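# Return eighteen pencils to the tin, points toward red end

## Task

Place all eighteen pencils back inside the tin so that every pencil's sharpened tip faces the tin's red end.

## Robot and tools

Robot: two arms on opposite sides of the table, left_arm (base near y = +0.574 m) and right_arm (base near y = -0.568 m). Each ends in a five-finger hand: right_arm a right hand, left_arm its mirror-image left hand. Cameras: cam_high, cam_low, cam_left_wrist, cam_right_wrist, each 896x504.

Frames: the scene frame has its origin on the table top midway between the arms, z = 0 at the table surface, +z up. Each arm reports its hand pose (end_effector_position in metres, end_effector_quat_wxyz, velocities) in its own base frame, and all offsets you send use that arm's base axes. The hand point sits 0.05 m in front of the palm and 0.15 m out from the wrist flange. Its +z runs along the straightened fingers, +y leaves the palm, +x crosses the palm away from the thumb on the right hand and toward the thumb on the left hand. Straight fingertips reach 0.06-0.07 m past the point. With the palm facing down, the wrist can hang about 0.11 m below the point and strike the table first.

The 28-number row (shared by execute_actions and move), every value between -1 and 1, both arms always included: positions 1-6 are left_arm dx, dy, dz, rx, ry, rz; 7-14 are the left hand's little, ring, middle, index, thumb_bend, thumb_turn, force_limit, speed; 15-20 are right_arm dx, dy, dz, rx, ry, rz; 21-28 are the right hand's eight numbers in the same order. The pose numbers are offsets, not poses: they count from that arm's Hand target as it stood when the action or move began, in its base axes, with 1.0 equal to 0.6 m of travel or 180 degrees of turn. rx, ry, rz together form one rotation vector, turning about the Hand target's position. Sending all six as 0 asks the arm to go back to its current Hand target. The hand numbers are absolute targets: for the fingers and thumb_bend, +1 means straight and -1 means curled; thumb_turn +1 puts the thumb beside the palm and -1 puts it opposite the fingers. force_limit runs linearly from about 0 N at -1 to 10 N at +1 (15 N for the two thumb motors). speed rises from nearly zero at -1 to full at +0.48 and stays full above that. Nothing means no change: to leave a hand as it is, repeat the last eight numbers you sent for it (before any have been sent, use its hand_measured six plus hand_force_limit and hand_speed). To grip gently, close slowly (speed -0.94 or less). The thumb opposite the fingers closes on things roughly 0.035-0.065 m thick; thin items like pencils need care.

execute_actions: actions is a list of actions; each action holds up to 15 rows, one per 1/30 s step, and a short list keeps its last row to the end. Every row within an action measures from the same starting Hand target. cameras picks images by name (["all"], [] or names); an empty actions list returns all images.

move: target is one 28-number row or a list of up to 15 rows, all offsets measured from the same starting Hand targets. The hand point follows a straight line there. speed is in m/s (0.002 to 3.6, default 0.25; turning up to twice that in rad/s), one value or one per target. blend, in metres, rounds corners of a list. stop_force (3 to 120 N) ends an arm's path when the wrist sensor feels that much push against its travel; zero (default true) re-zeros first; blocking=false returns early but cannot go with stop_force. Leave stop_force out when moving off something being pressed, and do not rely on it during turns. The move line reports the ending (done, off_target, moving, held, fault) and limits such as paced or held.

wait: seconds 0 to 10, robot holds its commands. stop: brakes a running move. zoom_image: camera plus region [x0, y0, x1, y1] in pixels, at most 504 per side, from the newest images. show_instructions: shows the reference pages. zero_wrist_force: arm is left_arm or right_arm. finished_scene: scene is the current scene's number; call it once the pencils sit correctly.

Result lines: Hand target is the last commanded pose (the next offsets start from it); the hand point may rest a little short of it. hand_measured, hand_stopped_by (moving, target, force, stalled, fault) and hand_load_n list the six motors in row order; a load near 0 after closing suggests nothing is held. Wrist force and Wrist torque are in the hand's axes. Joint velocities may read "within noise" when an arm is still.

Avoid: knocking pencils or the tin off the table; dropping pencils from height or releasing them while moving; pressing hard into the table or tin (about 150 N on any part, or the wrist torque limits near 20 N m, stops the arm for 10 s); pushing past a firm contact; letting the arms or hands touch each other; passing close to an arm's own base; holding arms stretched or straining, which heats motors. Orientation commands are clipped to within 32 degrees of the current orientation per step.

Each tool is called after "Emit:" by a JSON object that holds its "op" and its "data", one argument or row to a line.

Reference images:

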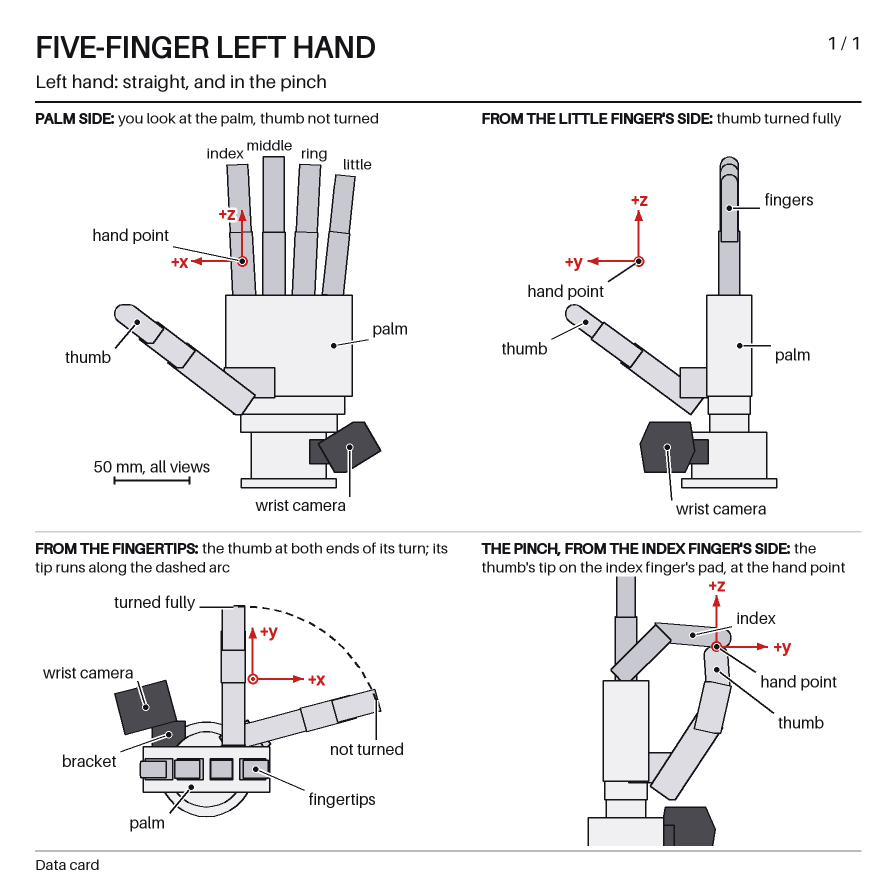

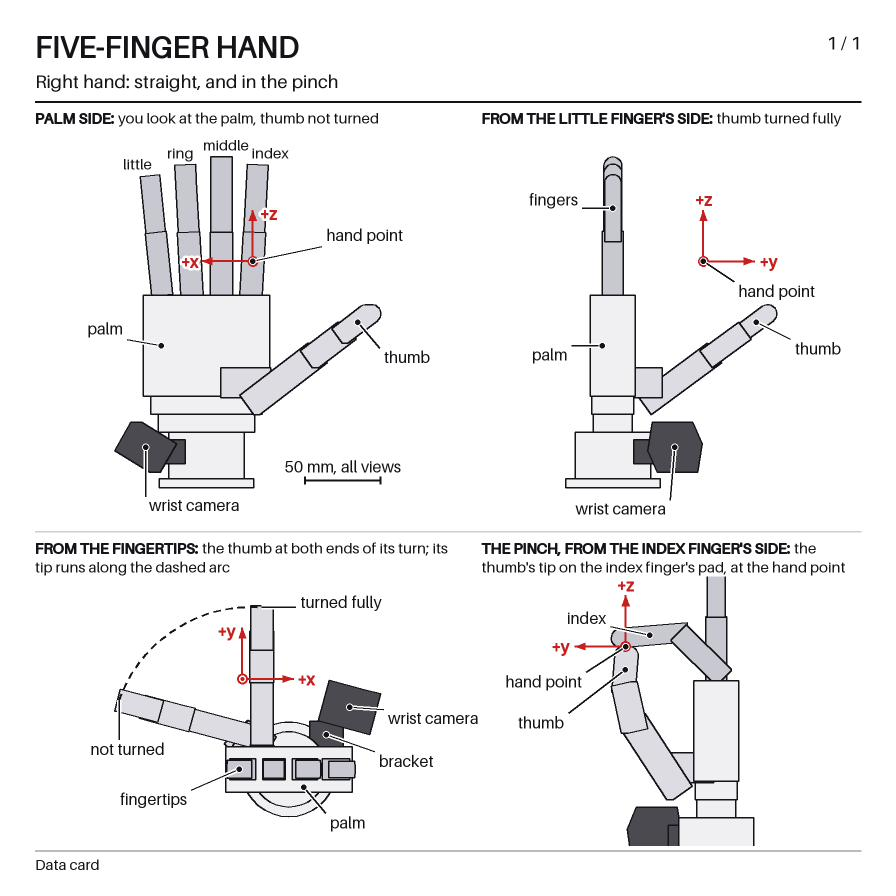

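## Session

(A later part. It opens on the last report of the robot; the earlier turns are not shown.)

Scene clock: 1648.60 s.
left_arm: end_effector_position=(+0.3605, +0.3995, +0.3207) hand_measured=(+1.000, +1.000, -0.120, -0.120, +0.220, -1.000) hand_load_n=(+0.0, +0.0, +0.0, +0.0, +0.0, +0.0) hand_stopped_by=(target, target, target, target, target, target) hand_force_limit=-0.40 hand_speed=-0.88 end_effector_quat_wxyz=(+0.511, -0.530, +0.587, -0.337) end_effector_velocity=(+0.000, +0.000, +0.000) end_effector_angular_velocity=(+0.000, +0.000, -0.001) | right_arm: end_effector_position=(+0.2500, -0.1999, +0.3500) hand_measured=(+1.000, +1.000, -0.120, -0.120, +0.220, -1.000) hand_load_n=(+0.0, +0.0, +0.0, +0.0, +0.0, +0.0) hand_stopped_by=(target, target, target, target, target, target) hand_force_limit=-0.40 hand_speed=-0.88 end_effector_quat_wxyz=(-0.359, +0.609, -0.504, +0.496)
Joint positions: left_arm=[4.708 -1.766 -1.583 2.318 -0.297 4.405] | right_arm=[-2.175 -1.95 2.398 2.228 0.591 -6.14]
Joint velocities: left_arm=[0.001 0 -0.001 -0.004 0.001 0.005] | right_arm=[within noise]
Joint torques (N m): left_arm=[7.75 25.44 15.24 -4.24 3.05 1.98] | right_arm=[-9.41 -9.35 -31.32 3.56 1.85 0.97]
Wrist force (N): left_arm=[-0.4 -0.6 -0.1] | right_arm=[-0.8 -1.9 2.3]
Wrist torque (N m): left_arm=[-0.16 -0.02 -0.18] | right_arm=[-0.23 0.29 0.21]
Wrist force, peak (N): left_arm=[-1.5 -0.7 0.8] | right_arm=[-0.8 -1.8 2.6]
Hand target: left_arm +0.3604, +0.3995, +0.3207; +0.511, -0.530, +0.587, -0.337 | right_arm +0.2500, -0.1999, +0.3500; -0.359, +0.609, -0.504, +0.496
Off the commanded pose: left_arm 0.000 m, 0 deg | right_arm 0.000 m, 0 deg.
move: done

Emit:
{"op": "move", "data": {
  "target": [
    [0,0,0,0.0118,-0.0791,0,1,1,-0.12,-0.12,0.22,-1,-0.4,-0.88,0,0,0,0,0,0,1,1,-0.12,-0.12,0.22,-1,-0.4,-0.88],
    [0,0,0,-0.0343,-0.0771,-0.3591,1,1,-0.12,-0.12,0.22,-1,-0.4,-0.88,0,0,0,0,0,0,1,1,-0.12,-0.12,0.22,-1,-0.4,-0.88]
  ],
  "speed": 0.35,
  "cameras": ["cam_high"]
}}

Scene clock: 1660.87 s.
left_arm: end_effector_position=(+0.3605, +0.3995, +0.3207) hand_measured=(+1.000, +1.000, -0.120, -0.120, +0.220, -1.000) hand_load_n=(-0.5, +0.0, +0.0, -0.5, +0.0, +0.0) hand_stopped_by=(target, target, target, target, target, target) hand_force_limit=-0.40 hand_speed=-0.88 end_effector_quat_wxyz=(+0.288, -0.118, +0.698, -0.645) | right_arm: end_effector_position=(+0.2500, -0.1999, +0.3500) hand_measured=(+1.000, +1.000, -0.120, -0.120, +0.220, -1.000) hand_load_n=(+0.0, +0.0, +0.0, +0.0, +0.0, +0.0) hand_stopped_by=(target, target, target, target, target, target) hand_force_limit=-0.40 hand_speed=-0.88 end_effector_quat_wxyz=(-0.359, +0.609, -0.504, +0.496)
Joint positions: left_arm=[4.553 -2.209 -0.976 3.188 0.824 3.391] | right_arm=[-2.175 -1.95 2.398 2.228 0.591 -6.14]
Joint torques (N m): left_arm=[2.56 34.79 25.75 -0.35 1.03 0.3] | right_arm=[-9.75 -8 -30.71 3.48 1.9 0.83]
Wrist force (N): left_arm=[-0.1 -0.8 0.6] | right_arm=[-0.6 -1.7 2.2]
Wrist torque (N m): left_arm=[-0.23 -0.08 -0.16] | right_arm=[-0.19 0.27 0.23]
Wrist force, peak (N): left_arm=[-0.7 -1.1 0.6] | right_arm=[-0.7 -1.8 2.6]
Hand target: left_arm +0.3604, +0.3995, +0.3207; +0.288, -0.118, +0.698, -0.645 | right_arm +0.2500, -0.1999, +0.3500; -0.359, +0.609, -0.504, +0.496
Off the commanded pose: left_arm 0.000 m, 0 deg | right_arm 0.000 m, 0 deg.
move: done
Images, in order (width x height): cam_high 896x504.

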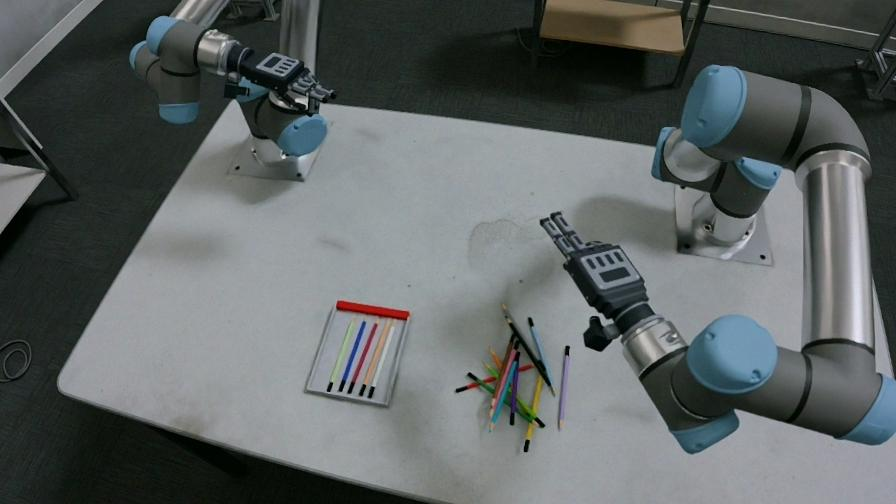

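Emit:
{"op": "move", "data": {
  "target": [
    [0,0.03,-0.05,0,0,-0.3333,1,1,-0.12,-0.12,0.22,-1,-0.4,-0.88,0,0,0,0,0,0,1,1,-0.12,-0.12,0.22,-1,-0.4,-0.88],
    [0,0.06,-0.1,0,0,-0.6444,1,1,-0.12,-0.12,0.22,-1,-0.4,-0.88,0,0,0,0,0,0,1,1,-0.12,-0.12,0.22,-1,-0.4,-0.88]
  ],
  "speed": 0.35,
  "blend": [0.03,0],
  "cameras": ["cam_high","cam_low","cam_left_wrist"]
}}

Scene clock: 1670.70 s.
left_arm: end_effector_position=(+0.3594, +0.4232, +0.2778) hand_measured=(+1.000, +1.000, -0.120, -0.120, +0.220, -1.000) hand_load_n=(+0.0, +0.0, +0.0, +0.0, +0.0, +0.0) hand_stopped_by=(target, target, target, target, target, target) hand_force_limit=-0.40 hand_speed=-0.88 end_effector_quat_wxyz=(-0.204, +0.413, +0.660, -0.593) | right_arm: end_effector_position=(+0.2500, -0.1999, +0.3500) hand_measured=(+1.000, +1.000, -0.120, -0.120, +0.220, -1.000) hand_load_n=(+0.0, +0.0, +0.0, +0.0, +0.0, +0.0) hand_stopped_by=(target, target, target, target, target, target) hand_force_limit=-0.40 hand_speed=-0.88 end_effector_quat_wxyz=(-0.359, +0.609, -0.504, +0.496)
Joint positions: left_arm=[4.104 -2.709 -0.035 2.967 1.847 3.43] | right_arm=[-2.175 -1.95 2.398 2.228 0.591 -6.14]
Joint torques (N m): left_arm=[10.5 64.23 25.4 1 1.06 1.34] | right_arm=[-9.39 -8.11 -30.87 3.42 1.9 0.85]
Wrist force (N): left_arm=[-0.4 -0.8 0.5] | right_arm=[-0.7 -1.7 2.2]
Wrist torque (N m): left_arm=[-0.21 0.01 -0.17] | right_arm=[-0.19 0.29 0.22]
Wrist force, peak (N): left_arm=[5.2 -4.8 1.1] | right_arm=[-0.9 -1.9 2.5]
Hand target: left_arm +0.3594, +0.4233, +0.2779; -0.204, +0.413, +0.660, -0.593 (not the last commanded pose) | right_arm +0.2500, -0.1999, +0.3500; -0.359, +0.609, -0.504, +0.496
Off the commanded pose: left_arm 0.021 m, 34 deg | right_arm 0.000 m, 0 deg.
elbow stopped short (left arm): the move would have taken joint 3 (elbow) straighter than the controller allows.
move: held (left_arm; a check stopped the path); path passed 1 of 2 targets; limits=held
pose unreachable (left arm): on one or more control steps of this call, first in action 0 (counted from 0), this arm could not follow its commanded pose, so it was not sent that pose on those steps. It may still have moved: this result reports where it is.
cause: moving toward the commanded pose would bring two parts of the arm too close to each other (joints 4 (wrist 1) to 6 (wrist 3) lie between them).
Images, in order (width x height): cam_high 896x504, cam_low 896x504, cam_left_wrist 896x504.

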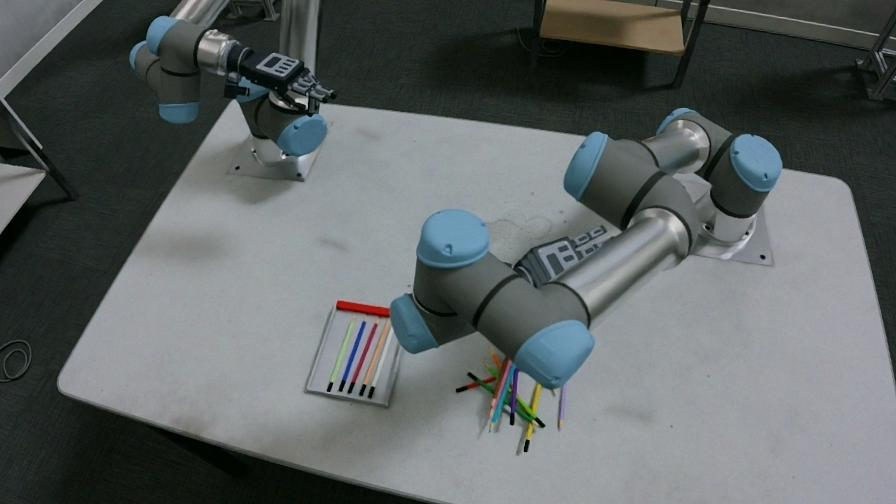

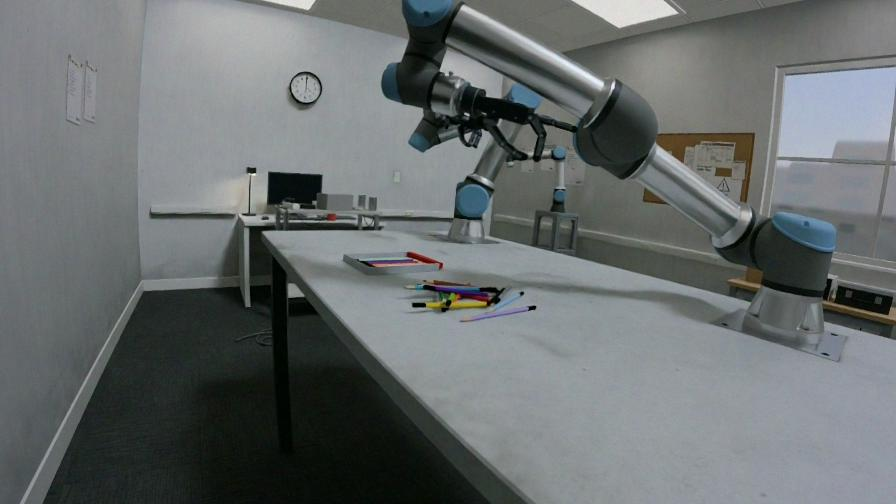

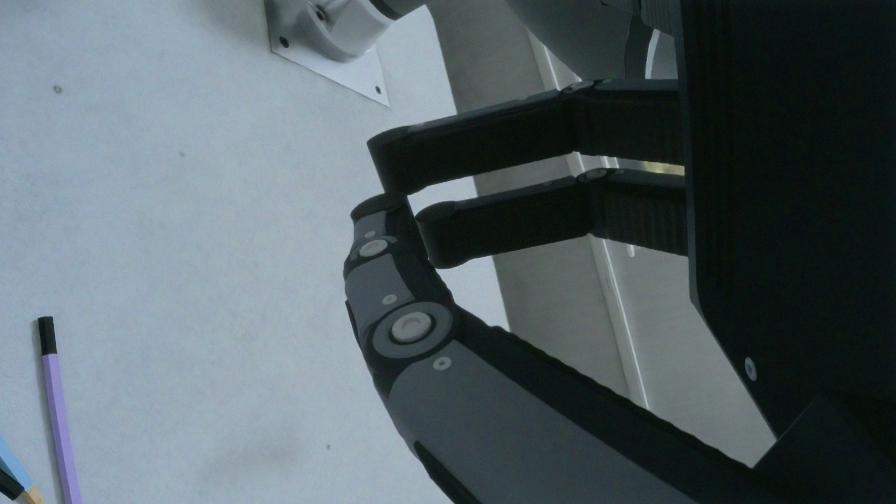

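Emit:
{"op": "move", "data": {
  "target": [
    [0.0017,-0.0397,0.0713,-0.0746,0.0027,0.4678,1,1,-0.12,-0.12,0.22,-1,-0.4,-0.88,0,0,0,0,0,0,1,1,-0.12,-0.12,0.22,-1,-0.4,-0.88],
    [0.0017,-0.0397,0.0713,-0.0793,-0.0465,0.8264,1,1,-0.12,-0.12,0.22,-1,-0.4,-0.88,0,0,0,0,0,0,1,1,-0.12,-0.12,0.22,-1,-0.4,-0.88]
  ],
  "speed": 0.35
}}

Scene clock: 1709.60 s.
left_arm: end_effector_position=(+0.3604, +0.3994, +0.3207) hand_measured=(+1.000, +1.000, -0.120, -0.120, +0.220, -1.000) hand_load_n=(+0.0, +0.0, +0.0, +0.0, +0.0, +0.0) hand_stopped_by=(target, target, target, target, target, target) hand_force_limit=-0.40 hand_speed=-0.88 end_effector_quat_wxyz=(+0.589, -0.474, +0.525, -0.390) | right_arm: end_effector_position=(+0.2500, -0.1999, +0.3500) hand_measured=(+1.000, +1.000, -0.120, -0.120, +0.220, -1.000) hand_load_n=(+0.0, +0.0, +0.0, +0.0, +0.0, +0.0) hand_stopped_by=(target, target, target, target, target, target) hand_force_limit=-0.40 hand_speed=-0.88 end_effector_quat_wxyz=(-0.359, +0.609, -0.504, +0.496)
Joint positions: left_arm=[4.772 -1.552 -1.849 3.385 -0.09 3.41] | right_arm=[-2.175 -1.95 2.398 2.228 0.591 -6.14]
Joint torques (N m): left_arm=[7.4 26.54 14.79 -1.15 -1.29 0.56] | right_arm=[-10.01 -7.48 -30.97 3.09 1.85 0.87]
Wrist force (N): left_arm=[-0.4 -0.5 0.4] | right_arm=[-0.8 -1.6 2.3]
Wrist torque (N m): left_arm=[-0.19 -0.03 -0.17] | right_arm=[-0.18 0.30 0.22]
Wrist force, peak (N): left_arm=[0.2 -1.3 0.5] | right_arm=[-0.7 -1.9 2.6]
Hand target: left_arm +0.3604, +0.3994, +0.3207; +0.589, -0.474, +0.525, -0.390 | right_arm +0.2500, -0.1999, +0.3500; -0.359, +0.609, -0.504, +0.496
Off the commanded pose: left_arm 0.000 m, 0 deg | right_arm 0.000 m, 0 deg.
elbow stopped short (left arm): the move would have taken joint 3 (elbow) straighter than the controller allows.
move: done

Emit:
{"op": "move", "data": {
  "target": [
    [0.1405,-0.0073,-0.3345,-0.0302,0.0749,0.1492,1,1,-0.12,-0.12,0.22,-1,-0.4,-0.88,0,0,0,0,0,0,1,1,-0.12,-0.12,0.22,-1,-0.4,-0.88]
  ],
  "speed": 0.25,
  "cameras": ["cam_left_wrist"]
}}

Emit:
{"op": "zoom_image", "data": {
  "camera": "cam_left_wrist",
  "region": [0, 0, 450, 504]
}}

Scene clock: 1730.60 s.
left_arm: end_effector_position=(+0.4446, +0.3951, +0.1201) hand_measured=(+1.000, +1.000, -0.120, -0.120, +0.220, -1.000) hand_load_n=(+0.0, +0.0, +0.0, +0.0, +0.0, +0.0) hand_stopped_by=(target, target, target, target, target, target) hand_force_limit=-0.40 hand_speed=-0.88 end_effector_quat_wxyz=(-0.576, +0.652, -0.447, +0.209) end_effector_velocity=(-0.001, +0.000, -0.001) end_effector_angular_velocity=(-0.001, +0.002, +0.006) | right_arm: end_effector_position=(+0.2500, -0.1999, +0.3500) hand_measured=(+1.000, +1.000, -0.120, -0.120, +0.220, -1.000) hand_load_n=(-0.5, +0.0, +0.0, +0.0, +0.0, +0.0) hand_stopped_by=(target, target, target, target, target, target) hand_force_limit=-0.40 hand_speed=-0.88 end_effector_quat_wxyz=(-0.359, +0.609, -0.504, +0.496)
Joint positions: left_arm=[4.336 -1.733 -2.068 3.503 -1.019 3.554] | right_arm=[-2.175 -1.95 2.398 2.228 0.591 -6.14]
Joint velocities: left_arm=[0 0 -0.002 0.001 -0.006 0] | right_arm=[within noise]
Joint torques (N m): left_arm=[-9.65 13.36 11.07 1.45 -1.25 1.58] | right_arm=[-9.38 -7.69 -30.99 3.06 1.81 0.9]
Wrist force (N): left_arm=[-0.3 -0.9 0.2] | right_arm=[-0.6 -1.8 2.3]
Wrist torque (N m): left_arm=[-0.22 -0.01 -0.08] | right_arm=[-0.22 0.27 0.23]
Wrist force, peak (N): left_arm=[-1.5 -2.0 0.0] | right_arm=[-0.9 -2.0 2.3]
Hand target: left_arm +0.4447, +0.3951, +0.1200; -0.576, +0.652, -0.447, +0.209 | right_arm +0.2500, -0.1999, +0.3500; -0.359, +0.609, -0.504, +0.496
Off the commanded pose: left_arm 0.000 m, 0 deg | right_arm 0.000 m, 0 deg.
move: done
Images, in order (width x height): cam_left_wrist 896x504.

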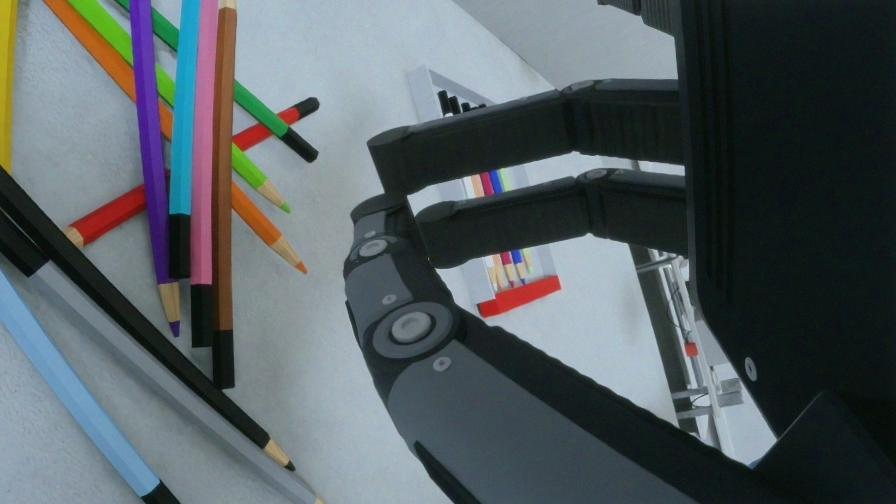

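Scaled by 1.000.

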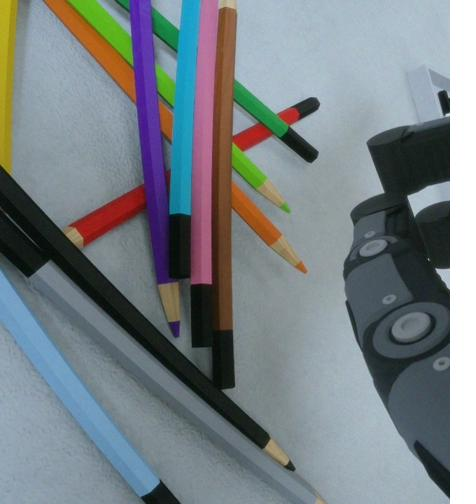

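Emit:
{"op": "move", "data": {
  "target": [
    [-0.026,0.0132,-0.125,0,0,0.0111,1,1,-0.12,-0.12,0.22,-1,-0.4,-0.88,0,0,0,0,0,0,1,1,-0.12,-0.12,0.22,-1,-0.4,-0.88]
  ],
  "speed": 0.12,
  "cameras": ["cam_left_wrist"]
}}

Emit:
{"op": "move", "data": {
  "target": [
    [0,0,-0.045,0,0,0,1,1,-0.12,-0.12,0.22,-1,-0.4,-0.88,0,0,0,0,0,0,1,1,-0.12,-0.12,0.22,-1,-0.4,-0.88]
  ],
  "speed": 0.015,
  "stop_force": 3,
  "cameras": ["cam_left_wrist"]
}}

Scene clock: 1751.20 s.
left_arm: end_effector_position=(+0.4290, +0.4030, +0.0450) hand_measured=(+1.000, +1.000, -0.120, -0.120, +0.220, -1.000) hand_load_n=(+0.0, +0.0, +0.0, +0.0, +0.0, +0.0) hand_stopped_by=(target, target, target, target, target, target) hand_force_limit=-0.40 hand_speed=-0.88 end_effector_quat_wxyz=(-0.579, +0.660, -0.436, +0.199) | right_arm: end_effector_position=(+0.2500, -0.1999, +0.3500) hand_measured=(+1.000, +1.000, -0.120, -0.120, +0.220, -1.000) hand_load_n=(+0.0, +0.0, +0.0, +0.0, +0.0, +0.0) hand_stopped_by=(target, target, target, target, target, target) hand_force_limit=-0.40 hand_speed=-0.88 end_effector_quat_wxyz=(-0.359, +0.609, -0.504, +0.496)
Joint positions: left_arm=[4.368 -1.862 -2.161 3.726 -1.021 3.553] | right_arm=[-2.175 -1.95 2.398 2.228 0.591 -6.14]
Joint torques (N m): left_arm=[-9.06 17.76 15.34 1.84 -0.25 -1.99] | right_arm=[-9.52 -7.9 -30.52 2.89 1.84 0.9]
Wrist force (N): left_arm=[-0.3 -0.6 0.5] | right_arm=[-0.8 -1.7 2.3]
Wrist torque (N m): left_arm=[-0.19 0.00 -0.09] | right_arm=[-0.21 0.31 0.21]
Wrist force, peak (N): left_arm=[-0.3 -1.9 0.1] | right_arm=[-1.0 -1.9 2.4]
Hand target: left_arm +0.4291, +0.4030, +0.0450; -0.579, +0.660, -0.436, +0.199 | right_arm +0.2500, -0.1999, +0.3500; -0.359, +0.609, -0.504, +0.496
Off the commanded pose: left_arm 0.000 m, 0 deg | right_arm 0.000 m, 0 deg.
move: done
Images, in order (width x height): cam_left_wrist 896x504.

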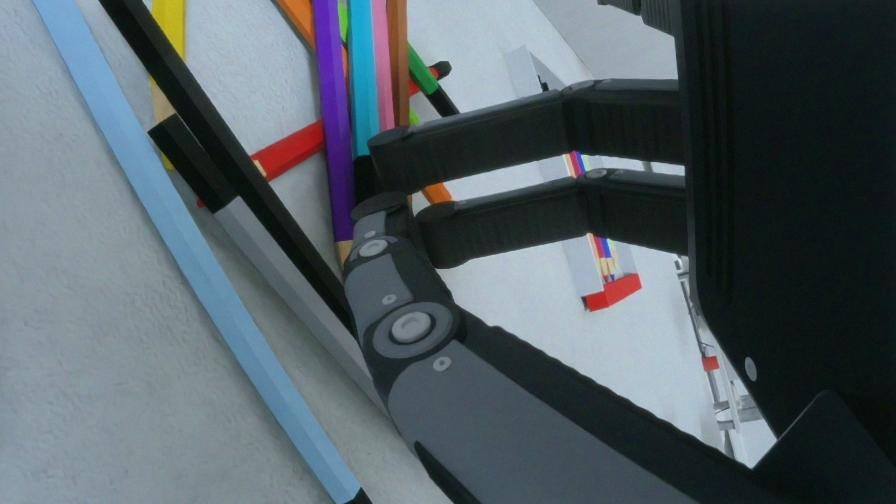

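Scene clock: 1753.80 s.
left_arm: end_effector_position=(+0.4291, +0.4030, +0.0211) hand_measured=(+1.000, +1.000, -0.120, -0.120, +0.220, -1.000) hand_load_n=(+0.0, +0.0, +0.0, +0.0, -2.0, +0.0) hand_stopped_by=(target, target, target, target, target, target) hand_force_limit=-0.40 hand_speed=-0.88 end_effector_quat_wxyz=(-0.579, +0.660, -0.436, +0.199) | right_arm: end_effector_position=(+0.2500, -0.1999, +0.3500) hand_measured=(+1.000, +1.000, -0.120, -0.120, +0.220, -1.000) hand_load_n=(+0.0, +0.0, +0.0, +0.0, +0.0, +0.0) hand_stopped_by=(target, target, target, target, target, target) hand_force_limit=-0.40 hand_speed=-0.88 end_effector_quat_wxyz=(-0.359, +0.609, -0.504, +0.496)
Joint positions: left_arm=[4.367 -1.916 -2.177 3.796 -1.021 3.553] | right_arm=[-2.175 -1.95 2.398 2.228 0.591 -6.14]
Joint torques (N m): left_arm=[-7.41 32.5 19.12 1.37 1.11 1.87] | right_arm=[-9.28 -7.6 -30.17 2.8 1.82 0.85]
Wrist force (N): left_arm=[-0.5 -2.2 0.0] | right_arm=[-0.7 -1.8 2.2]
Wrist torque (N m): left_arm=[-0.21 0.02 -0.09] | right_arm=[-0.22 0.28 0.22]
Wrist force, peak (N): left_arm=[-1.0 -3.6 -1.0] | right_arm=[-0.8 -1.8 2.6]
Hand target: left_arm +0.4291, +0.4030, +0.0211; -0.579, +0.660, -0.436, +0.199 (not the last commanded pose) | right_arm +0.2500, -0.1999, +0.3500; -0.359, +0.609, -0.504, +0.496
Off the commanded pose: left_arm 0.003 m, 0 deg | right_arm 0.000 m, 0 deg.
move: contact (left_arm)
Images, in order (width x height): cam_left_wrist 896x504.

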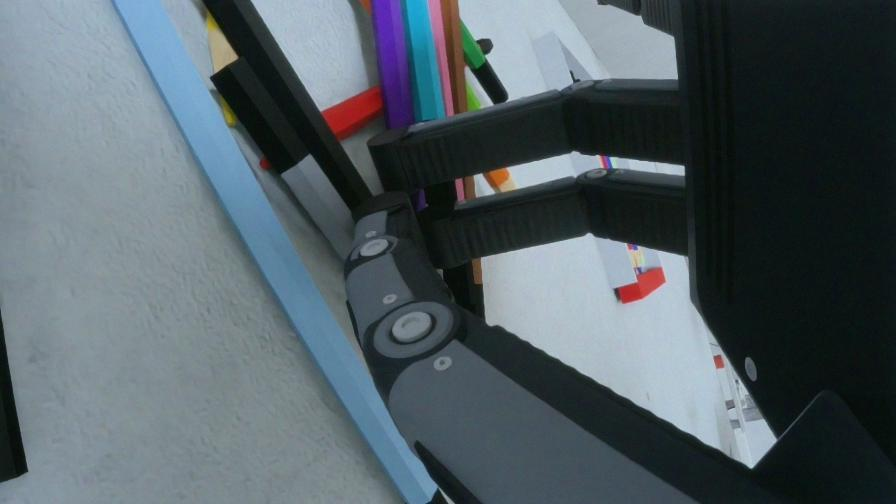

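Emit:
{"op": "move", "data": {
  "target": [
    [0,0,0.08,0,0,0,1,1,-0.12,-0.12,0.22,-1,-0.4,-0.88,0,0,0,0,0,0,1,1,-0.12,-0.12,0.22,-1,-0.4,-0.88],
    [-0.065,0.09,0.1148,0,0,0,1,1,-0.12,-0.12,0.22,-1,-0.4,-0.88,0,0,0,0,0,0,1,1,-0.12,-0.12,0.22,-1,-0.4,-0.88]
  ],
  "speed": [0.1,0.2],
  "blend": [0.02,0],
  "cameras": ["cam_left_wrist","cam_high"]
}}

Emit:
{"op": "zoom_image", "data": {
  "camera": "cam_left_wrist",
  "region": [0, 0, 450, 504]
}}

Scene clock: 1793.23 s.
left_arm: end_effector_position=(+0.3901, +0.4569, +0.0898) hand_measured=(+1.000, +1.000, -0.120, -0.120, +0.220, -1.000) hand_load_n=(+0.0, -0.5, +0.0, +0.0, +0.0, +0.0) hand_stopped_by=(target, target, target, target, target, target) hand_force_limit=-0.40 hand_speed=-0.88 end_effector_quat_wxyz=(-0.579, +0.660, -0.436, +0.199) | right_arm: end_effector_position=(+0.2500, -0.1999, +0.3500) hand_measured=(+1.000, +1.000, -0.120, -0.120, +0.220, -1.000) hand_load_n=(+0.0, +0.0, +0.0, +0.0, +0.0, +0.0) hand_stopped_by=(target, target, target, target, target, target) hand_force_limit=-0.40 hand_speed=-0.88 end_effector_quat_wxyz=(-0.359, +0.609, -0.504, +0.496)
Joint positions: left_arm=[4.515 -1.823 -2.055 3.548 -0.881 3.609] | right_arm=[-2.175 -1.95 2.398 2.228 0.591 -6.14]
Joint torques (N m): left_arm=[11.14 34.44 21.56 -1.14 1.06 -1.73] | right_arm=[-9.39 -7.68 -31.14 2.62 2 0.93]
Wrist force (N): left_arm=[-0.3 -0.8 0.6] | right_arm=[-0.7 -1.8 2.2]
Wrist torque (N m): left_arm=[-0.23 0.00 -0.17] | right_arm=[-0.20 0.29 0.21]
Wrist force, peak (N): left_arm=[-3.0 -1.4 1.2] | right_arm=[-0.8 -2.0 2.5]
Hand target: left_arm +0.3901, +0.4570, +0.0900; -0.579, +0.660, -0.436, +0.199 | right_arm +0.2500, -0.1999, +0.3500; -0.359, +0.609, -0.504, +0.496
Off the commanded pose: left_arm 0.000 m, 0 deg | right_arm 0.000 m, 0 deg.
move: done
Images, in order (width x height): cam_high 896x504, cam_left_wrist 896x504.

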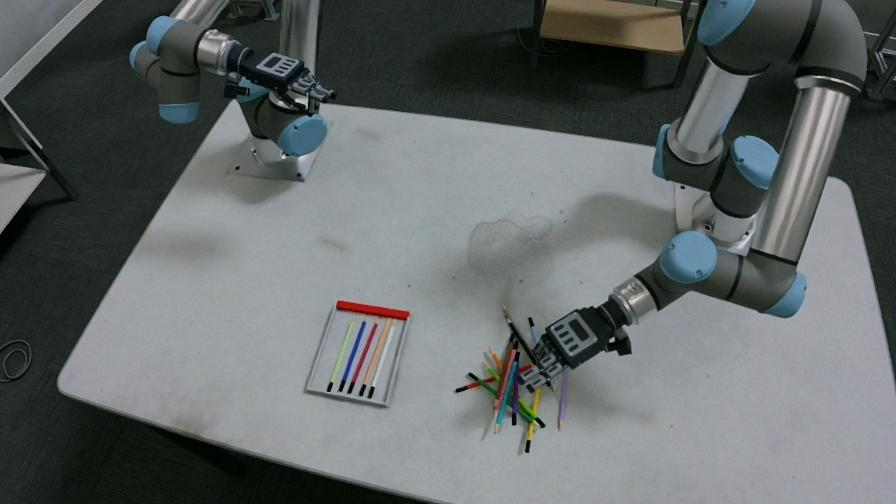

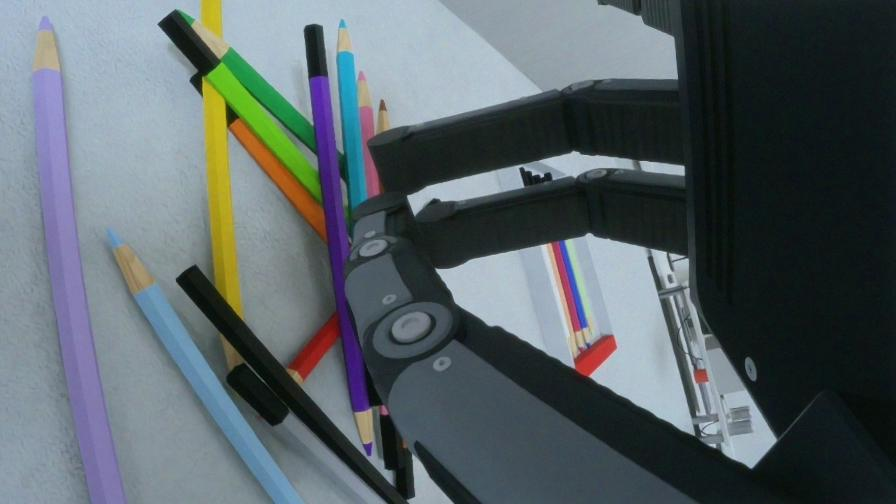

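Scaled by 1.000.

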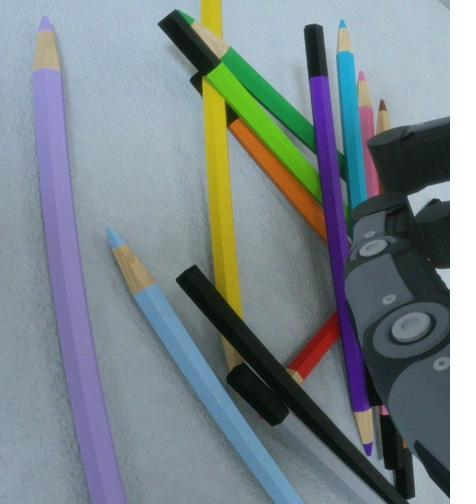

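Emit:
{"op": "move", "data": {
  "target": [
    [-0.0018,-0.0097,-0.08,0,0,0.0056,1,1,-0.12,-0.12,0.22,-1,-0.4,-0.88,0,0,0,0,0,0,1,1,-0.12,-0.12,0.22,-1,-0.4,-0.88]
  ],
  "speed": 0.12
}}

Emit:
{"op": "move", "data": {
  "target": [
    [0,0,-0.041,0,0,0,1,1,-0.12,-0.12,0.22,-1,-0.4,-0.88,0,0,0,0,0,0,1,1,-0.12,-0.12,0.22,-1,-0.4,-0.88]
  ],
  "speed": 0.015,
  "stop_force": 3,
  "cameras": ["cam_left_wrist"]
}}

Scene clock: 1815.97 s.
left_arm: end_effector_position=(+0.3891, +0.4511, +0.0420) hand_measured=(+1.000, +1.000, -0.120, -0.120, +0.220, -1.000) hand_load_n=(+0.0, +0.0, +0.0, +0.0, +0.0, +0.0) hand_stopped_by=(target, target, target, target, target, target) hand_force_limit=-0.40 hand_speed=-0.88 end_effector_quat_wxyz=(-0.581, +0.664, -0.430, +0.194) | right_arm: end_effector_position=(+0.2500, -0.1999, +0.3500) hand_measured=(+1.000, +1.000, -0.120, -0.120, +0.220, -1.000) hand_load_n=(+0.0, +0.0, +0.0, +0.0, +0.0, +0.0) hand_stopped_by=(target, target, target, target, target, target) hand_force_limit=-0.40 hand_speed=-0.88 end_effector_quat_wxyz=(-0.359, +0.609, -0.504, +0.496)
Joint positions: left_arm=[4.507 -1.901 -2.118 3.695 -0.906 3.598] | right_arm=[-2.175 -1.95 2.398 2.228 0.591 -6.14]
Joint torques (N m): left_arm=[7.77 22.56 14.47 1.43 0.89 0.96] | right_arm=[-9.87 -7.25 -30.6 2.61 1.93 0.95]
Wrist force (N): left_arm=[-0.5 -0.8 0.4] | right_arm=[-0.9 -1.8 2.4]
Wrist torque (N m): left_arm=[-0.22 0.01 -0.17] | right_arm=[-0.22 0.31 0.21]
Wrist force, peak (N): left_arm=[-1.1 -1.9 0.6] | right_arm=[-0.7 -2.0 2.5]
Hand target: left_arm +0.3890, +0.4512, +0.0420; -0.581, +0.664, -0.430, +0.194 | right_arm +0.2500, -0.1999, +0.3500; -0.359, +0.609, -0.504, +0.496
Off the commanded pose: left_arm 0.000 m, 0 deg | right_arm 0.000 m, 0 deg.
move: done

Scene clock: 1818.57 s.
left_arm: end_effector_position=(+0.3890, +0.4512, +0.0190) hand_measured=(+1.000, +1.000, -0.120, -0.120, +0.220, -1.000) hand_load_n=(+0.0, +0.0, -0.5, +0.0, +0.0, +0.0) hand_stopped_by=(target, target, target, target, target, target) hand_force_limit=-0.40 hand_speed=-0.88 end_effector_quat_wxyz=(-0.581, +0.664, -0.430, +0.194) | right_arm: end_effector_position=(+0.2500, -0.1999, +0.3500) hand_measured=(+1.000, +1.000, -0.120, -0.120, +0.220, -1.000) hand_load_n=(+0.0, +0.0, +0.0, +0.0, +0.0, +0.0) hand_stopped_by=(target, target, target, target, target, target) hand_force_limit=-0.40 hand_speed=-0.88 end_effector_quat_wxyz=(-0.359, +0.609, -0.504, +0.496)
Joint positions: left_arm=[4.507 -1.951 -2.133 3.76 -0.906 3.598] | right_arm=[-2.175 -1.95 2.398 2.228 0.591 -6.14]
Joint torques (N m): left_arm=[6.5 36.01 19.62 1.41 1.06 1.86] | right_arm=[-9.44 -7.72 -29.99 2.66 1.89 1.02]
Wrist force (N): left_arm=[-0.6 -1.5 0.0] | right_arm=[-0.8 -1.9 2.4]
Wrist torque (N m): left_arm=[-0.21 0.02 -0.16] | right_arm=[-0.24 0.30 0.21]
Wrist force, peak (N): left_arm=[-1.3 -4.7 -1.3] | right_arm=[-0.8 -1.9 2.5]
Hand target: left_arm +0.3890, +0.4512, +0.0190; -0.581, +0.664, -0.430, +0.194 (not the last commanded pose) | right_arm +0.2500, -0.1999, +0.3500; -0.359, +0.609, -0.504, +0.496
Off the commanded pose: left_arm 0.002 m, 0 deg | right_arm 0.000 m, 0 deg.
move: contact (left_arm)
Images, in order (width x height): cam_left_wrist 896x504.

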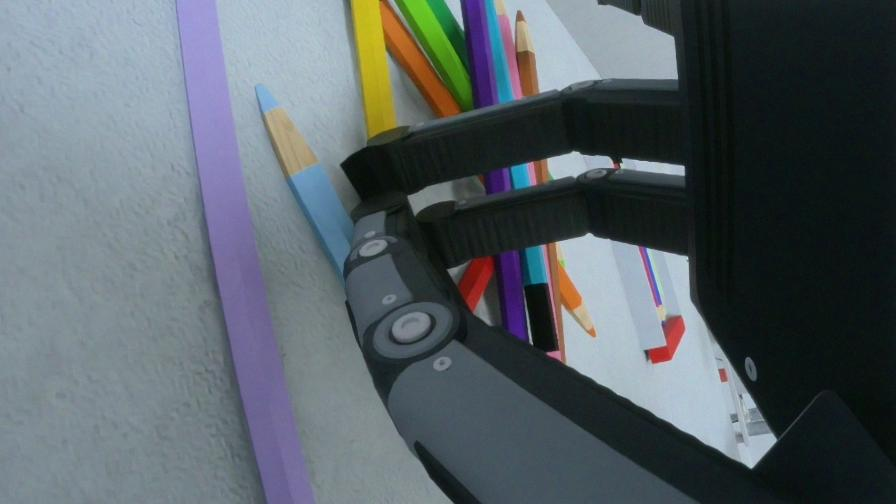

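Emit:
{"op": "move", "data": {
  "target": [
    [0,0,0,0,0,0,1,1,-0.6,-0.6,0.22,-1,-0.75,-0.92,0,0,0,0,0,0,1,1,-0.12,-0.12,0.22,-1,-0.4,-0.88],
    [0,0,0.0005,0,0,0,1,1,-0.65,-0.65,0.22,-1,-0.4,-0.92,0,0,0,0,0,0,1,1,-0.12,-0.12,0.22,-1,-0.4,-0.88]
  ],
  "speed": 0.03
}}

Emit:
{"op": "move", "data": {
  "target": [
    [0,0,0.04,0,0,0,1,1,-0.65,-0.65,0.22,-1,-0.4,-0.92,0,0,0,0,0,0,1,1,-0.12,-0.12,0.22,-1,-0.4,-0.88]
  ],
  "speed": [0.015],
  "cameras": ["cam_left_wrist"]
}}

Scene clock: 1827.53 s.
left_arm: end_effector_position=(+0.3890, +0.4512, +0.0193) hand_measured=(+1.000, +1.000, -0.170, -0.186, +0.220, -1.000) hand_load_n=(+0.0, +0.0, +4.0, +3.0, +4.0, -0.5) hand_stopped_by=(target, target, force, force, target, target) hand_force_limit=-0.40 hand_speed=-0.92 end_effector_quat_wxyz=(-0.581, +0.664, -0.430, +0.194) | right_arm: end_effector_position=(+0.2500, -0.1999, +0.3500) hand_measured=(+1.000, +1.000, -0.120, -0.120, +0.220, -1.000) hand_load_n=(+0.0, +0.0, +0.0, +0.0, +0.0, +0.0) hand_stopped_by=(target, target, target, target, target, target) hand_force_limit=-0.40 hand_speed=-0.88 end_effector_quat_wxyz=(-0.359, +0.609, -0.504, +0.496)
Joint positions: left_arm=[4.507 -1.95 -2.133 3.759 -0.906 3.598] | right_arm=[-2.175 -1.95 2.398 2.228 0.591 -6.14]
Joint torques (N m): left_arm=[-6.47 34.41 19.91 -0.98 1.03 1.88] | right_arm=[-9.31 -7.73 -30.03 2.32 1.9 0.91]
Wrist force (N): left_arm=[-0.3 -0.8 0.5] | right_arm=[-0.7 -1.8 2.2]
Wrist torque (N m): left_arm=[-0.22 0.00 -0.16] | right_arm=[-0.22 0.28 0.22]
Wrist force, peak (N): left_arm=[-0.4 -1.8 0.2] | right_arm=[-0.7 -2.1 2.3]
Hand target: left_arm +0.3890, +0.4512, +0.0193; -0.581, +0.664, -0.430, +0.194 | right_arm +0.2500, -0.1999, +0.3500; -0.359, +0.609, -0.504, +0.496
Off the commanded pose: left_arm 0.000 m, 0 deg | right_arm 0.000 m, 0 deg.
move: done

Scene clock: 1829.40 s.
left_arm: end_effector_position=(+0.3890, +0.4512, +0.0434) hand_measured=(+1.000, +1.000, -0.170, -0.186, +0.220, -1.000) hand_load_n=(+0.0, +0.0, +0.0, +0.0, +0.0, +0.0) hand_stopped_by=(target, target, force, force, target, target) hand_force_limit=-0.40 hand_speed=-0.92 end_effector_quat_wxyz=(-0.581, +0.664, -0.430, +0.194) end_effector_velocity=(+0.000, +0.002, +0.001) end_effector_angular_velocity=(+0.005, -0.001, +0.002) | right_arm: end_effector_position=(+0.2500, -0.1999, +0.3500) hand_measured=(+1.000, +1.000, -0.120, -0.120, +0.220, -1.000) hand_load_n=(+0.0, +0.0, +0.0, +0.0, +0.0, +0.0) hand_stopped_by=(target, target, target, target, target, target) hand_force_limit=-0.40 hand_speed=-0.88 end_effector_quat_wxyz=(-0.359, +0.609, -0.504, +0.496)
Joint positions: left_arm=[4.507 -1.898 -2.117 3.692 -0.906 3.598] | right_arm=[-2.175 -1.95 2.398 2.228 0.591 -6.14]
Joint velocities: left_arm=[0 -0.002 0.002 0.005 -0.001 0] | right_arm=[within noise]
Joint torques (N m): left_arm=[-6.26 17.3 13.71 1.38 1.06 -0.77] | right_arm=[-8.8 -7.34 -30.04 2.39 1.83 0.88]
Wrist force (N): left_arm=[-0.3 -0.7 0.5] | right_arm=[-0.8 -1.9 2.5]
Wrist torque (N m): left_arm=[-0.21 0.00 -0.17] | right_arm=[-0.23 0.29 0.21]
Wrist force, peak (N): left_arm=[-0.4 -0.9 0.7] | right_arm=[-0.9 -1.9 2.6]
Hand target: left_arm +0.3890, +0.4512, +0.0433; -0.581, +0.664, -0.430, +0.194 | right_arm +0.2500, -0.1999, +0.3500; -0.359, +0.609, -0.504, +0.496
Off the commanded pose: left_arm 0.000 m, 0 deg | right_arm 0.000 m, 0 deg.
move: done
Images, in order (width x height): cam_left_wrist 896x504.

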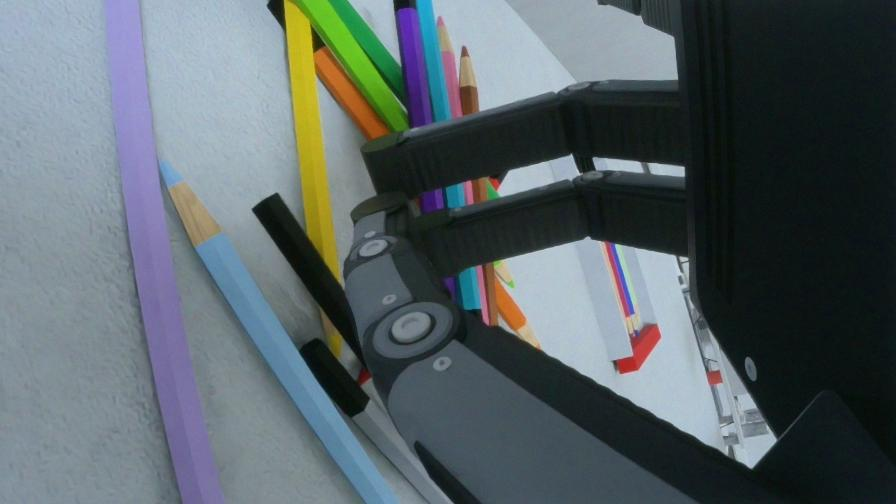

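Emit:
{"op": "move", "data": {
  "target": [
    [0,0,0.0005,0,0,0,1,1,-0.12,-0.12,0.22,-1,-0.4,-0.88,0,0,0,0,0,0,1,1,-0.12,-0.12,0.22,-1,-0.4,-0.88],
    [-0.0115,-0.0113,0.0005,0,0,0,1,1,-0.12,-0.12,0.22,-1,-0.4,-0.88,0,0,0,0,0,0,1,1,-0.12,-0.12,0.22,-1,-0.4,-0.88]
  ],
  "speed": 0.08,
  "cameras": ["cam_left_wrist"]
}}

Emit:
{"op": "move", "data": {
  "target": [
    [0,0,-0.045,0,0,0,1,1,-0.12,-0.12,0.22,-1,-0.4,-0.88,0,0,0,0,0,0,1,1,-0.12,-0.12,0.22,-1,-0.4,-0.88]
  ],
  "speed": 0.015,
  "stop_force": 3,
  "cameras": ["cam_left_wrist"]
}}

Scene clock: 1862.70 s.
left_arm: end_effector_position=(+0.3820, +0.4444, +0.0437) hand_measured=(+1.000, +1.000, -0.120, -0.120, +0.220, -1.000) hand_load_n=(+0.0, +0.0, +0.0, +0.0, +0.5, +0.0) hand_stopped_by=(target, target, target, target, target, target) hand_force_limit=-0.40 hand_speed=-0.88 end_effector_quat_wxyz=(-0.581, +0.663, -0.430, +0.194) | right_arm: end_effector_position=(+0.2500, -0.1999, +0.3500) hand_measured=(+1.000, +1.000, -0.120, -0.120, +0.220, -1.000) hand_load_n=(+0.0, +0.0, +0.0, +0.0, +0.0, +0.0) hand_stopped_by=(target, target, target, target, target, target) hand_force_limit=-0.40 hand_speed=-0.88 end_effector_quat_wxyz=(-0.359, +0.609, -0.504, +0.496)
Joint positions: left_arm=[4.522 -1.88 -2.144 3.697 -0.891 3.605] | right_arm=[-2.175 -1.95 2.398 2.228 0.591 -6.14]
Joint torques (N m): left_arm=[-7.45 17.03 20.14 -0.04 -1.03 0.07] | right_arm=[-9.2 -6.73 -30.6 2.26 1.76 1.01]
Wrist force (N): left_arm=[-0.3 -0.7 0.4] | right_arm=[-0.7 -2.0 2.2]
Wrist torque (N m): left_arm=[-0.20 -0.02 -0.16] | right_arm=[-0.24 0.28 0.22]
Wrist force, peak (N): left_arm=[-0.4 -0.7 1.0] | right_arm=[-0.9 -2.0 2.5]
Hand target: left_arm +0.3821, +0.4444, +0.0436; -0.581, +0.664, -0.430, +0.194 | right_arm +0.2500, -0.1999, +0.3500; -0.359, +0.609, -0.504, +0.496
Off the commanded pose: left_arm 0.000 m, 0 deg | right_arm 0.000 m, 0 deg.
move: done
Images, in order (width x height): cam_left_wrist 896x504.

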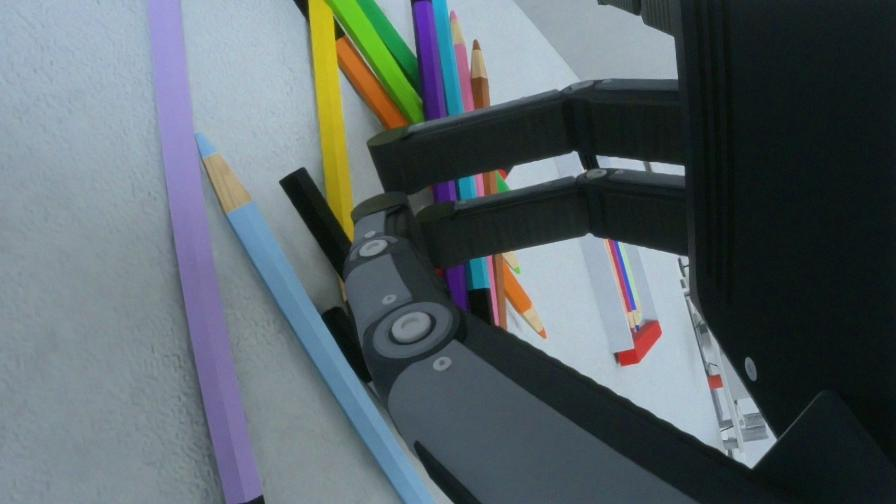

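Scene clock: 1865.57 s.
left_arm: end_effector_position=(+0.3821, +0.4444, +0.0177) hand_measured=(+1.000, +1.000, -0.120, -0.120, +0.220, -1.000) hand_load_n=(+0.0, +0.0, -0.5, +0.0, +0.0, +0.0) hand_stopped_by=(target, target, target, target, target, target) hand_force_limit=-0.40 hand_speed=-0.88 end_effector_quat_wxyz=(-0.581, +0.664, -0.430, +0.194) | right_arm: end_effector_position=(+0.2500, -0.1999, +0.3500) hand_measured=(+1.000, +1.000, -0.120, -0.120, +0.220, -1.000) hand_load_n=(+0.0, +0.0, +0.0, +0.0, +0.0, +0.0) hand_stopped_by=(target, target, target, target, target, target) hand_force_limit=-0.40 hand_speed=-0.88 end_effector_quat_wxyz=(-0.359, +0.609, -0.504, +0.496)
Joint positions: left_arm=[4.522 -1.938 -2.16 3.771 -0.891 3.605] | right_arm=[-2.175 -1.95 2.398 2.228 0.591 -6.14]
Joint torques (N m): left_arm=[-6.94 35.76 19.43 1.33 -1.37 -1.7] | right_arm=[-9.45 -7.04 -30.31 2.17 1.69 0.89]
Wrist force (N): left_arm=[-0.3 -1.0 0.5] | right_arm=[-0.8 -1.9 2.3]
Wrist torque (N m): left_arm=[-0.24 0.00 -0.15] | right_arm=[-0.22 0.30 0.21]
Wrist force, peak (N): left_arm=[-1.6 -10.2 -3.5] | right_arm=[-0.8 -2.0 2.3]
Hand target: left_arm +0.3821, +0.4444, +0.0177; -0.581, +0.664, -0.430, +0.194 (not the last commanded pose) | right_arm +0.2500, -0.1999, +0.3500; -0.359, +0.609, -0.504, +0.496
Off the commanded pose: left_arm 0.001 m, 0 deg | right_arm 0.000 m, 0 deg.
move: contact (left_arm)
Images, in order (width x height): cam_left_wrist 896x504.

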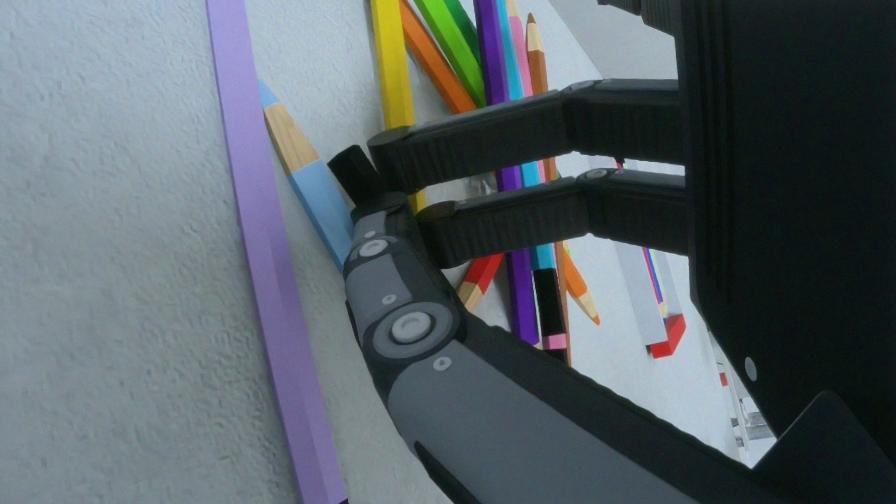

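Emit:
{"op": "move", "data": {
  "target": [
    [0,0,-0.0005,0,0,0,1,1,-0.6,-0.6,0.22,-1,-0.75,-0.92,0,0,0,0,0,0,1,1,-0.12,-0.12,0.22,-1,-0.4,-0.88],
    [0,0,0.0005,0,0,0,1,1,-0.65,-0.65,0.22,-1,-0.3,-0.92,0,0,0,0,0,0,1,1,-0.12,-0.12,0.22,-1,-0.4,-0.88]
  ],
  "speed": 0.03
}}

Emit:
{"op": "move", "data": {
  "target": [
    [0,0,0.04,0,0,0,1,1,-0.65,-0.65,0.22,-1,-0.3,-0.92,0,0,0,0,0,0,1,1,-0.12,-0.12,0.22,-1,-0.4,-0.88]
  ],
  "speed": [0.015],
  "cameras": ["cam_left_wrist"]
}}

Scene clock: 1875.60 s.
left_arm: end_effector_position=(+0.3821, +0.4444, +0.0180) hand_measured=(+1.000, +1.000, -0.208, -0.290, +0.220, -1.000) hand_load_n=(+0.0, +0.0, -0.5, +3.0, +0.5, +0.0) hand_stopped_by=(target, target, force, force, target, target) hand_force_limit=-0.30 hand_speed=-0.92 end_effector_quat_wxyz=(-0.581, +0.664, -0.430, +0.194) | right_arm: end_effector_position=(+0.2500, -0.1999, +0.3500) hand_measured=(+1.000, +1.000, -0.120, -0.120, +0.220, -1.000) hand_load_n=(+0.0, +0.0, +0.0, +0.0, +0.0, +0.0) hand_stopped_by=(target, target, target, target, target, target) hand_force_limit=-0.40 hand_speed=-0.88 end_effector_quat_wxyz=(-0.359, +0.609, -0.504, +0.496)
Joint positions: left_arm=[4.522 -1.937 -2.16 3.77 -0.891 3.605] | right_arm=[-2.175 -1.95 2.398 2.228 0.591 -6.14]
Joint torques (N m): left_arm=[-0.05 35.77 19.52 0.29 -1.28 0.99] | right_arm=[-9.58 -6.64 -30.02 2.03 1.89 0.94]
Wrist force (N): left_arm=[-0.5 -0.6 0.7] | right_arm=[-0.7 -1.7 2.5]
Wrist torque (N m): left_arm=[-0.19 0.03 -0.18] | right_arm=[-0.21 0.28 0.21]
Wrist force, peak (N): left_arm=[-0.6 -0.9 0.7] | right_arm=[-0.8 -1.8 2.6]
Hand target: left_arm +0.3821, +0.4444, +0.0180; -0.581, +0.664, -0.430, +0.194 | right_arm +0.2500, -0.1999, +0.3500; -0.359, +0.609, -0.504, +0.496
Off the commanded pose: left_arm 0.000 m, 0 deg | right_arm 0.000 m, 0 deg.
move: done

Scene clock: 1877.47 s.
left_arm: end_effector_position=(+0.3821, +0.4444, +0.0422) hand_measured=(+1.000, +1.000, -0.208, -0.290, +0.220, -1.000) hand_load_n=(+0.0, +0.0, +0.0, +3.0, +1.0, +0.0) hand_stopped_by=(target, target, force, force, target, target) hand_force_limit=-0.30 hand_speed=-0.92 end_effector_quat_wxyz=(-0.581, +0.664, -0.430, +0.194) end_effector_velocity=(+0.000, +0.001, -0.001) end_effector_angular_velocity=(+0.003, +0.000, +0.000) | right_arm: end_effector_position=(+0.2500, -0.1999, +0.3500) hand_measured=(+1.000, +1.000, -0.120, -0.120, +0.220, -1.000) hand_load_n=(+0.0, +0.0, +0.0, +0.0, +0.0, +0.0) hand_stopped_by=(target, target, target, target, target, target) hand_force_limit=-0.40 hand_speed=-0.88 end_effector_quat_wxyz=(-0.359, +0.609, -0.504, +0.496)
Joint positions: left_arm=[4.522 -1.883 -2.145 3.701 -0.891 3.605] | right_arm=[-2.175 -1.95 2.398 2.228 0.591 -6.14]
Joint velocities: left_arm=[0 -0.002 0 0.005 -0.001 0] | right_arm=[within noise]
Joint torques (N m): left_arm=[1.85 16.15 13.5 1.37 -1.23 -0.74] | right_arm=[-9.71 -6.34 -30.61 2.07 1.79 0.79]
Wrist force (N): left_arm=[-0.3 -0.7 0.5] | right_arm=[-0.9 -1.6 2.3]
Wrist torque (N m): left_arm=[-0.20 -0.01 -0.17] | right_arm=[-0.19 0.31 0.21]
Wrist force, peak (N): left_arm=[-0.4 -1.0 0.6] | right_arm=[-0.8 -2.0 2.4]
Hand target: left_arm +0.3821, +0.4444, +0.0420; -0.581, +0.664, -0.430, +0.194 | right_arm +0.2500, -0.1999, +0.3500; -0.359, +0.609, -0.504, +0.496
Off the commanded pose: left_arm 0.000 m, 0 deg | right_arm 0.000 m, 0 deg.
move: done
Images, in order (width x height): cam_left_wrist 896x504.

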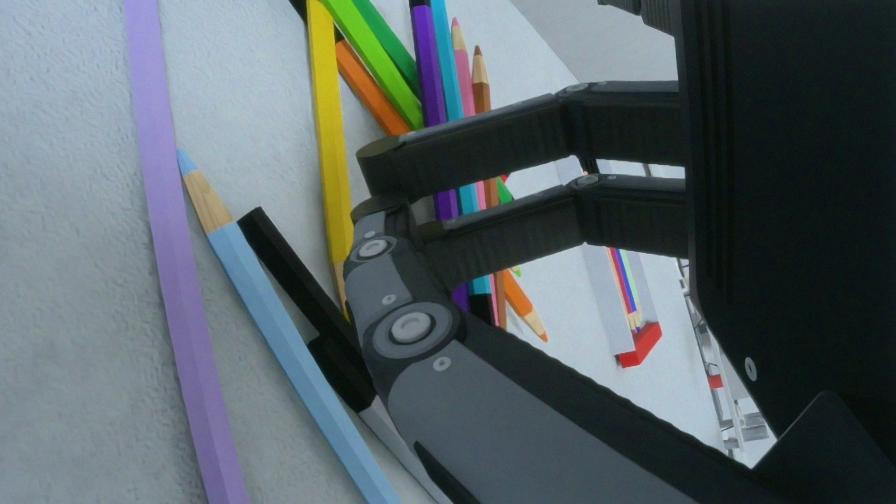

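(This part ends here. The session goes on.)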